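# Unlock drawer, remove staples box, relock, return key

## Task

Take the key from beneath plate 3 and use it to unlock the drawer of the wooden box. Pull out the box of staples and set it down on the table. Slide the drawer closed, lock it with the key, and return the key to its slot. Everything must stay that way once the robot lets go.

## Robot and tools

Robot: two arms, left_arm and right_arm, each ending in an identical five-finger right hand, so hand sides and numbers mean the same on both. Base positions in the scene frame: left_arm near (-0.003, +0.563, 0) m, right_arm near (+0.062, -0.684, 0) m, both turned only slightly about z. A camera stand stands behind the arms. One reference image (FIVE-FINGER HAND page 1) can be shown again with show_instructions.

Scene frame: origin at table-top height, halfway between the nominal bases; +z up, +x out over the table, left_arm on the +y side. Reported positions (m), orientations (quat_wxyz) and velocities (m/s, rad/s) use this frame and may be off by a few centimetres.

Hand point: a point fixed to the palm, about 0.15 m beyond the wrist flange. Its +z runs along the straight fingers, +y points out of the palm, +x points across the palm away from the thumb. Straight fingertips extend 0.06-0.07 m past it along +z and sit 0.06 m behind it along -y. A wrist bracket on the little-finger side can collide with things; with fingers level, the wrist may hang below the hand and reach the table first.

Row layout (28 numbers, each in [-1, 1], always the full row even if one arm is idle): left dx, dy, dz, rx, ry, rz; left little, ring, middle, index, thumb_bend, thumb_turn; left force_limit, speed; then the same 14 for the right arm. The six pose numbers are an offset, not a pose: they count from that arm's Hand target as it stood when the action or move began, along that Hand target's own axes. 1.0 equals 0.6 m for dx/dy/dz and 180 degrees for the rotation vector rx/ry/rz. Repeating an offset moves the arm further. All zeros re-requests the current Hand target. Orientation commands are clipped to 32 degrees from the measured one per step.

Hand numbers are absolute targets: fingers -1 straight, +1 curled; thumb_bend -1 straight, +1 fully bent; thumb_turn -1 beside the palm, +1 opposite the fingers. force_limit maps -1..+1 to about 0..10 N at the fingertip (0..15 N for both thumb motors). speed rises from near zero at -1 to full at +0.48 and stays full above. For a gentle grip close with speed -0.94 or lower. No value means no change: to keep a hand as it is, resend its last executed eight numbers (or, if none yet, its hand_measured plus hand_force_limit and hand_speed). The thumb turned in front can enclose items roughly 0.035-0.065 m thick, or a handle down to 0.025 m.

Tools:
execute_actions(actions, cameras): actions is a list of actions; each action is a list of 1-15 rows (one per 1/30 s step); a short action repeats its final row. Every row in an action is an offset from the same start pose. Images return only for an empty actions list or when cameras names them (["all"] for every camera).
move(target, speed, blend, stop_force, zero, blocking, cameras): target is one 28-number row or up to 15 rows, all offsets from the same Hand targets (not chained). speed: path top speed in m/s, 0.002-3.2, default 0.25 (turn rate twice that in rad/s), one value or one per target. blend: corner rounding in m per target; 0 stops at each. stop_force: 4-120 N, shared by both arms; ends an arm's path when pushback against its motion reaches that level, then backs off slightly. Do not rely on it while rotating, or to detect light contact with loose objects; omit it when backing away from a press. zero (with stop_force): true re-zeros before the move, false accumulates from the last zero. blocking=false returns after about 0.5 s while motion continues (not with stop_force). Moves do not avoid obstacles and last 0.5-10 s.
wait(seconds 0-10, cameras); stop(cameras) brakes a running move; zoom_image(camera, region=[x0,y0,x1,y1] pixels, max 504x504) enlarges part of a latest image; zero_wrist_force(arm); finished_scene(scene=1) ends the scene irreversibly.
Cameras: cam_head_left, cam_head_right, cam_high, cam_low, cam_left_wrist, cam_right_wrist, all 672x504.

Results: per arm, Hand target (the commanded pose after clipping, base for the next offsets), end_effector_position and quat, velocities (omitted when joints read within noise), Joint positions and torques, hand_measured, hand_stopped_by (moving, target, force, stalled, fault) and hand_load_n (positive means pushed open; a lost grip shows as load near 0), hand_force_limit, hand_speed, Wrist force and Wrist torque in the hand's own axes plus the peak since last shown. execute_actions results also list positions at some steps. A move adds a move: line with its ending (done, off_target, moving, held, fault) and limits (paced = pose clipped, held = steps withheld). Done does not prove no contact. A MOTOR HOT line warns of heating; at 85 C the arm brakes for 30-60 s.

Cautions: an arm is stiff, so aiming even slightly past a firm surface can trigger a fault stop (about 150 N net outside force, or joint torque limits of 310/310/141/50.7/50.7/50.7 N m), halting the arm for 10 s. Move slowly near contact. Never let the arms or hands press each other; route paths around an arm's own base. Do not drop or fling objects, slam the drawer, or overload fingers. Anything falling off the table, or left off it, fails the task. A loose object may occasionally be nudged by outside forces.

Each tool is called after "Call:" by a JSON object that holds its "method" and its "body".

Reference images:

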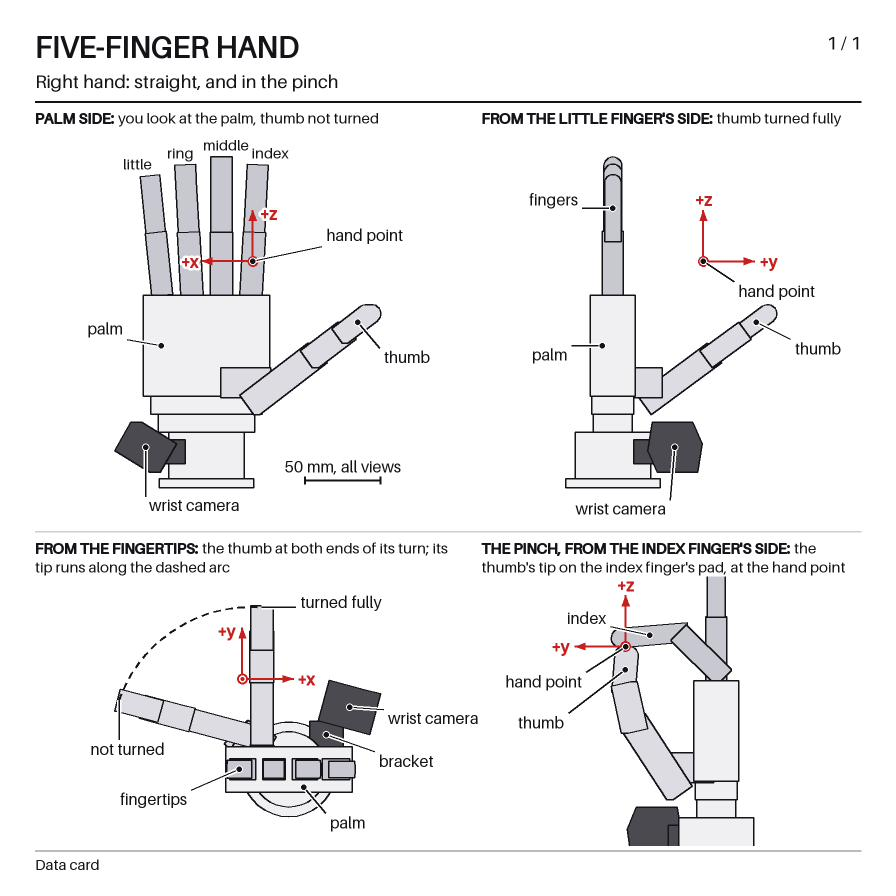

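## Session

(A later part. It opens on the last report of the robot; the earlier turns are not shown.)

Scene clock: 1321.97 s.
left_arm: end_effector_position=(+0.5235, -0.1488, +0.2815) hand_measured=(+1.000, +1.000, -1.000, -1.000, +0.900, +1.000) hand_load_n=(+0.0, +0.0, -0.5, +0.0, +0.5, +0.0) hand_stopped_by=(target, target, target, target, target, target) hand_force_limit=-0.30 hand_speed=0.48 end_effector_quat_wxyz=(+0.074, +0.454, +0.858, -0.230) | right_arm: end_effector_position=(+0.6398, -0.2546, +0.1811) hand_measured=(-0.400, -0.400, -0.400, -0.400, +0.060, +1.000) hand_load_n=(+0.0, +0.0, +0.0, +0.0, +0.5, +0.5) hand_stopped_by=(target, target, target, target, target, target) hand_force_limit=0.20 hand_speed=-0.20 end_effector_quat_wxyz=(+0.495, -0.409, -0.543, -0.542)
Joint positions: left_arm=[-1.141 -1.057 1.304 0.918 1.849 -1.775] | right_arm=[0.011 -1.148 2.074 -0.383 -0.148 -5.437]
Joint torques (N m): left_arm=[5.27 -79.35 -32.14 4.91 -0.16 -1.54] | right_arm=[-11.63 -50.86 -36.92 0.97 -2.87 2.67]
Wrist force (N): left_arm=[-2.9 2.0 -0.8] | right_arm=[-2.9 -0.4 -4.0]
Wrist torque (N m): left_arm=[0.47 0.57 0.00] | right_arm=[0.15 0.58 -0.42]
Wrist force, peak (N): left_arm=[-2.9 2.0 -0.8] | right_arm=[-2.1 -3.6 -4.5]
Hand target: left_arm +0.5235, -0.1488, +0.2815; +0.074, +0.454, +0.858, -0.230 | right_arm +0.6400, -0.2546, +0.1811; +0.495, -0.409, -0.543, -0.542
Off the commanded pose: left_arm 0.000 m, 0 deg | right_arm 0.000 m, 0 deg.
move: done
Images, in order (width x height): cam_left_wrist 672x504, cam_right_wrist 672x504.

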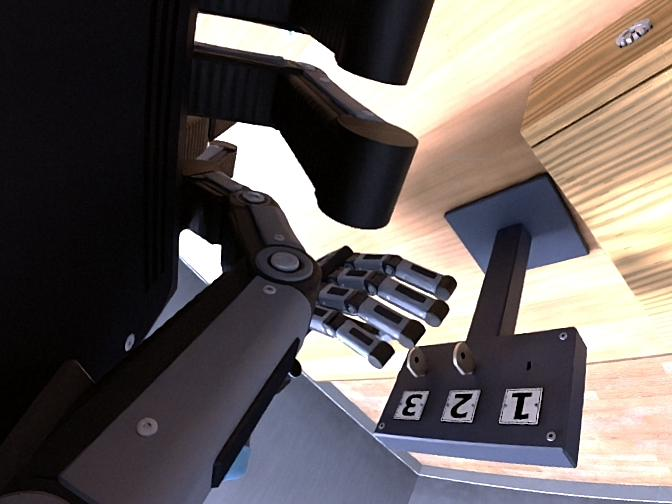

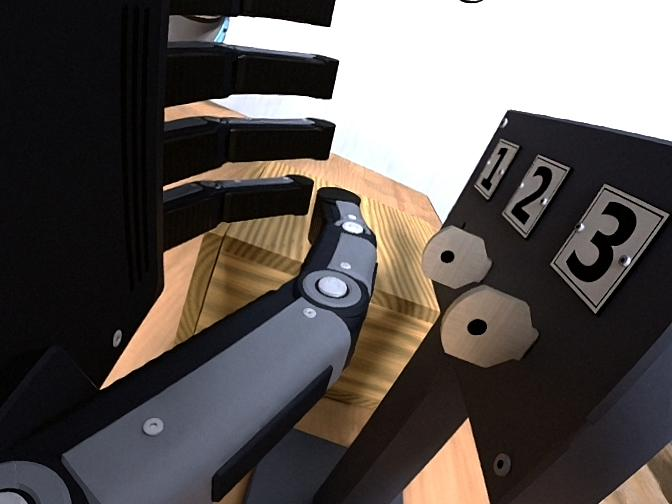

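Call:
{"method": "move", "body": {"target": [0,0,0,0,0,0,1,1,-1,-1,0.9,1,-0.3,0.48,0.01184,-0.06516,0.00772,0,0,0,-0.4,-0.4,-0.4,-0.4,0.06,1,0.2,-0.2], "speed": 0.1, "cameras": ["cam_left_wrist","cam_right_wrist","cam_high","cam_low","cam_head_right"]}}

Call:
{"method": "zoom_image", "body": {"camera": "cam_high", "region": [180, 160, 400, 330]}}

Call:
{"method": "zoom_image", "body": {"camera": "cam_right_wrist", "region": [440, 200, 672, 400]}}

Call:
{"method": "zoom_image", "body": {"camera": "cam_head_right", "region": [280, 220, 480, 370]}}

Scene clock: 1324.00 s.
left_arm: end_effector_position=(+0.5235, -0.1488, +0.2815) hand_measured=(+1.000, +1.000, -1.000, -1.000, +0.900, +1.000) hand_load_n=(+0.0, +0.0, +0.0, +0.0, +0.0, +0.0) hand_stopped_by=(target, target, target, target, target, target) hand_force_limit=-0.30 hand_speed=0.48 end_effector_quat_wxyz=(+0.074, +0.454, +0.858, -0.230) | right_arm: end_effector_position=(+0.6000, -0.2537, +0.1813) hand_measured=(-0.400, -0.400, -0.400, -0.400, +0.060, +1.000) hand_load_n=(+0.0, +0.0, -0.5, +0.0, +0.0, +0.0) hand_stopped_by=(target, target, target, target, target, target) hand_force_limit=0.20 hand_speed=-0.20 end_effector_quat_wxyz=(+0.495, -0.409, -0.543, -0.542)
Joint positions: left_arm=[-1.141 -1.057 1.304 0.918 1.849 -1.775] | right_arm=[0.01 -1.193 2.151 -0.418 -0.149 -5.434]
Joint torques (N m): left_arm=[5.03 -78.03 -32.26 4.84 -0.36 -1.59] | right_arm=[-10.21 -44.56 -35.08 1.58 -3.11 1.32]
Wrist force (N): left_arm=[-3.0 1.6 -0.8] | right_arm=[-3.0 -0.5 -3.6]
Wrist torque (N m): left_arm=[0.41 0.60 -0.02] | right_arm=[0.12 0.60 -0.43]
Wrist force, peak (N): left_arm=[-2.9 2.0 -1.1] | right_arm=[-3.4 0.5 -4.0]
Hand target: left_arm +0.5235, -0.1488, +0.2815; +0.074, +0.454, +0.858, -0.230 | right_arm +0.6000, -0.2537, +0.1812; +0.495, -0.409, -0.543, -0.542
Off the commanded pose: left_arm 0.000 m, 0 deg | right_arm 0.000 m, 0 deg.
move: done
Images, in order (width x height): cam_head_right 672x504, cam_high 672x504, cam_low 672x504, cam_left_wrist 672x504, cam_right_wrist 672x504.

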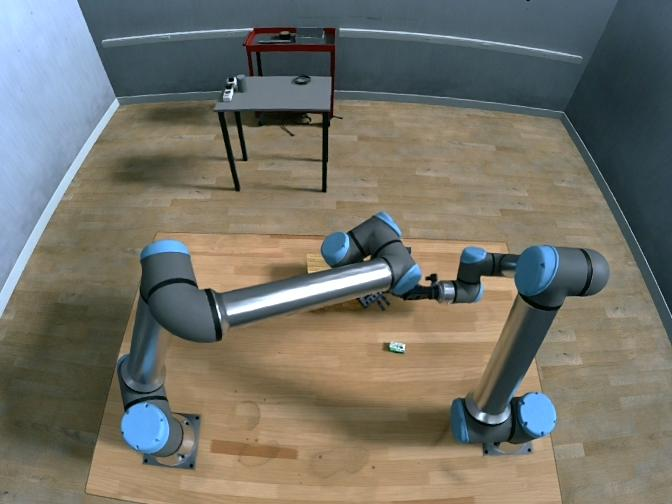

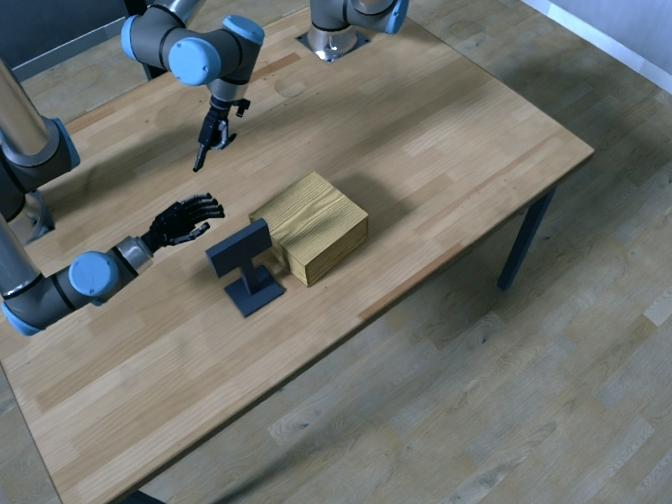

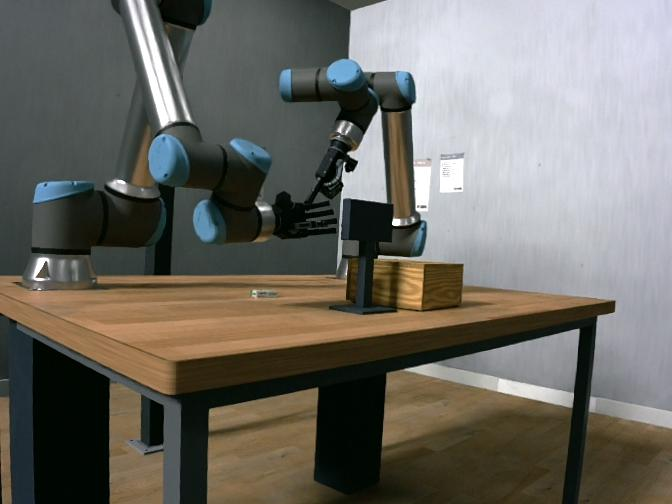

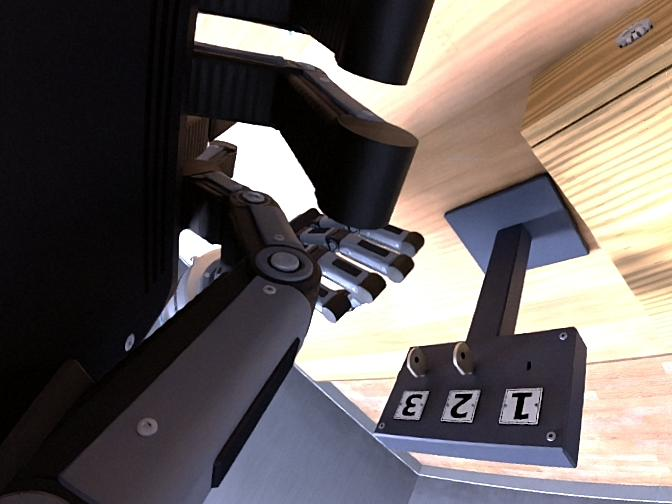

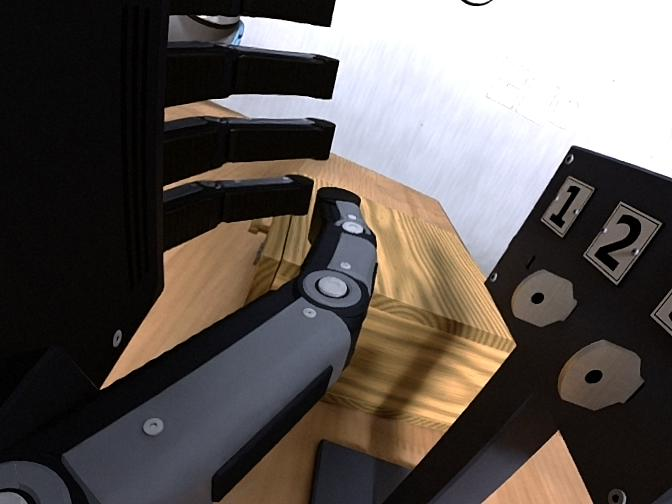

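Scaled by 2.291.

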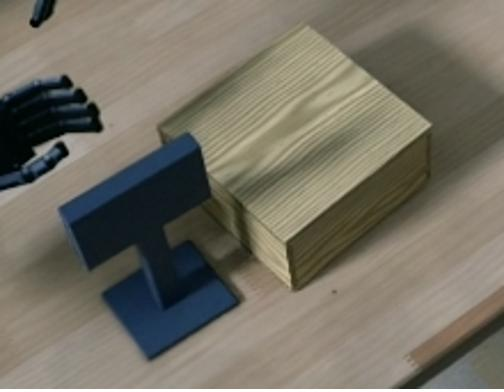

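Scaled by 2.172 from the camera's 672x504 image, which has a finer 960x720 frame.

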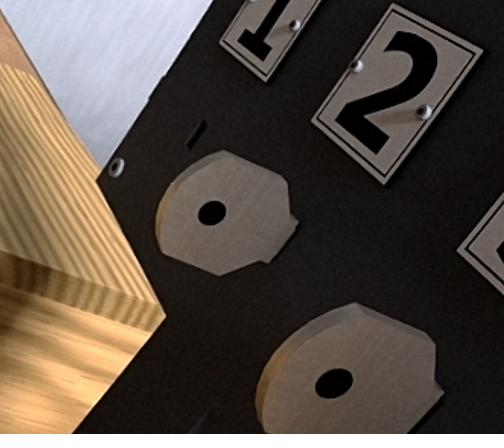

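Scaled by 2.520.

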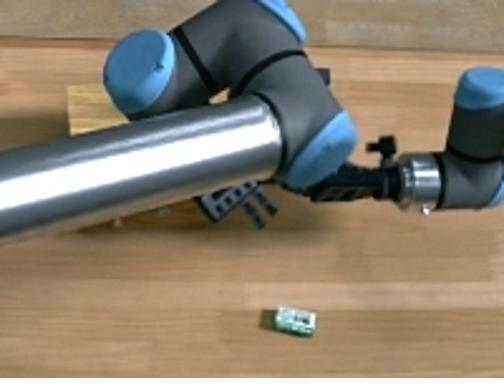

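Call:
{"method": "zoom_image", "body": {"camera": "cam_left_wrist", "region": [572, 0, 672, 75]}}

Scaled by 5.040 from the camera's 672x504 image, which has a finer 960x720 frame.

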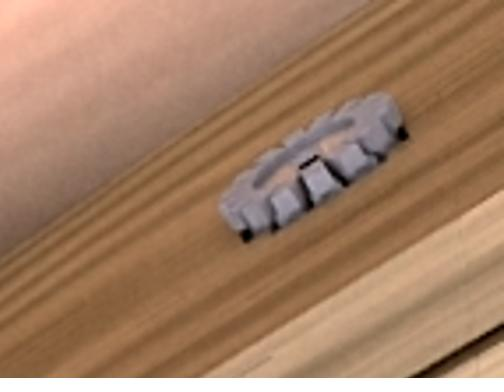

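Call:
{"method": "finished_scene", "body": {"scene": 1}}

The scene is finished: the task was done.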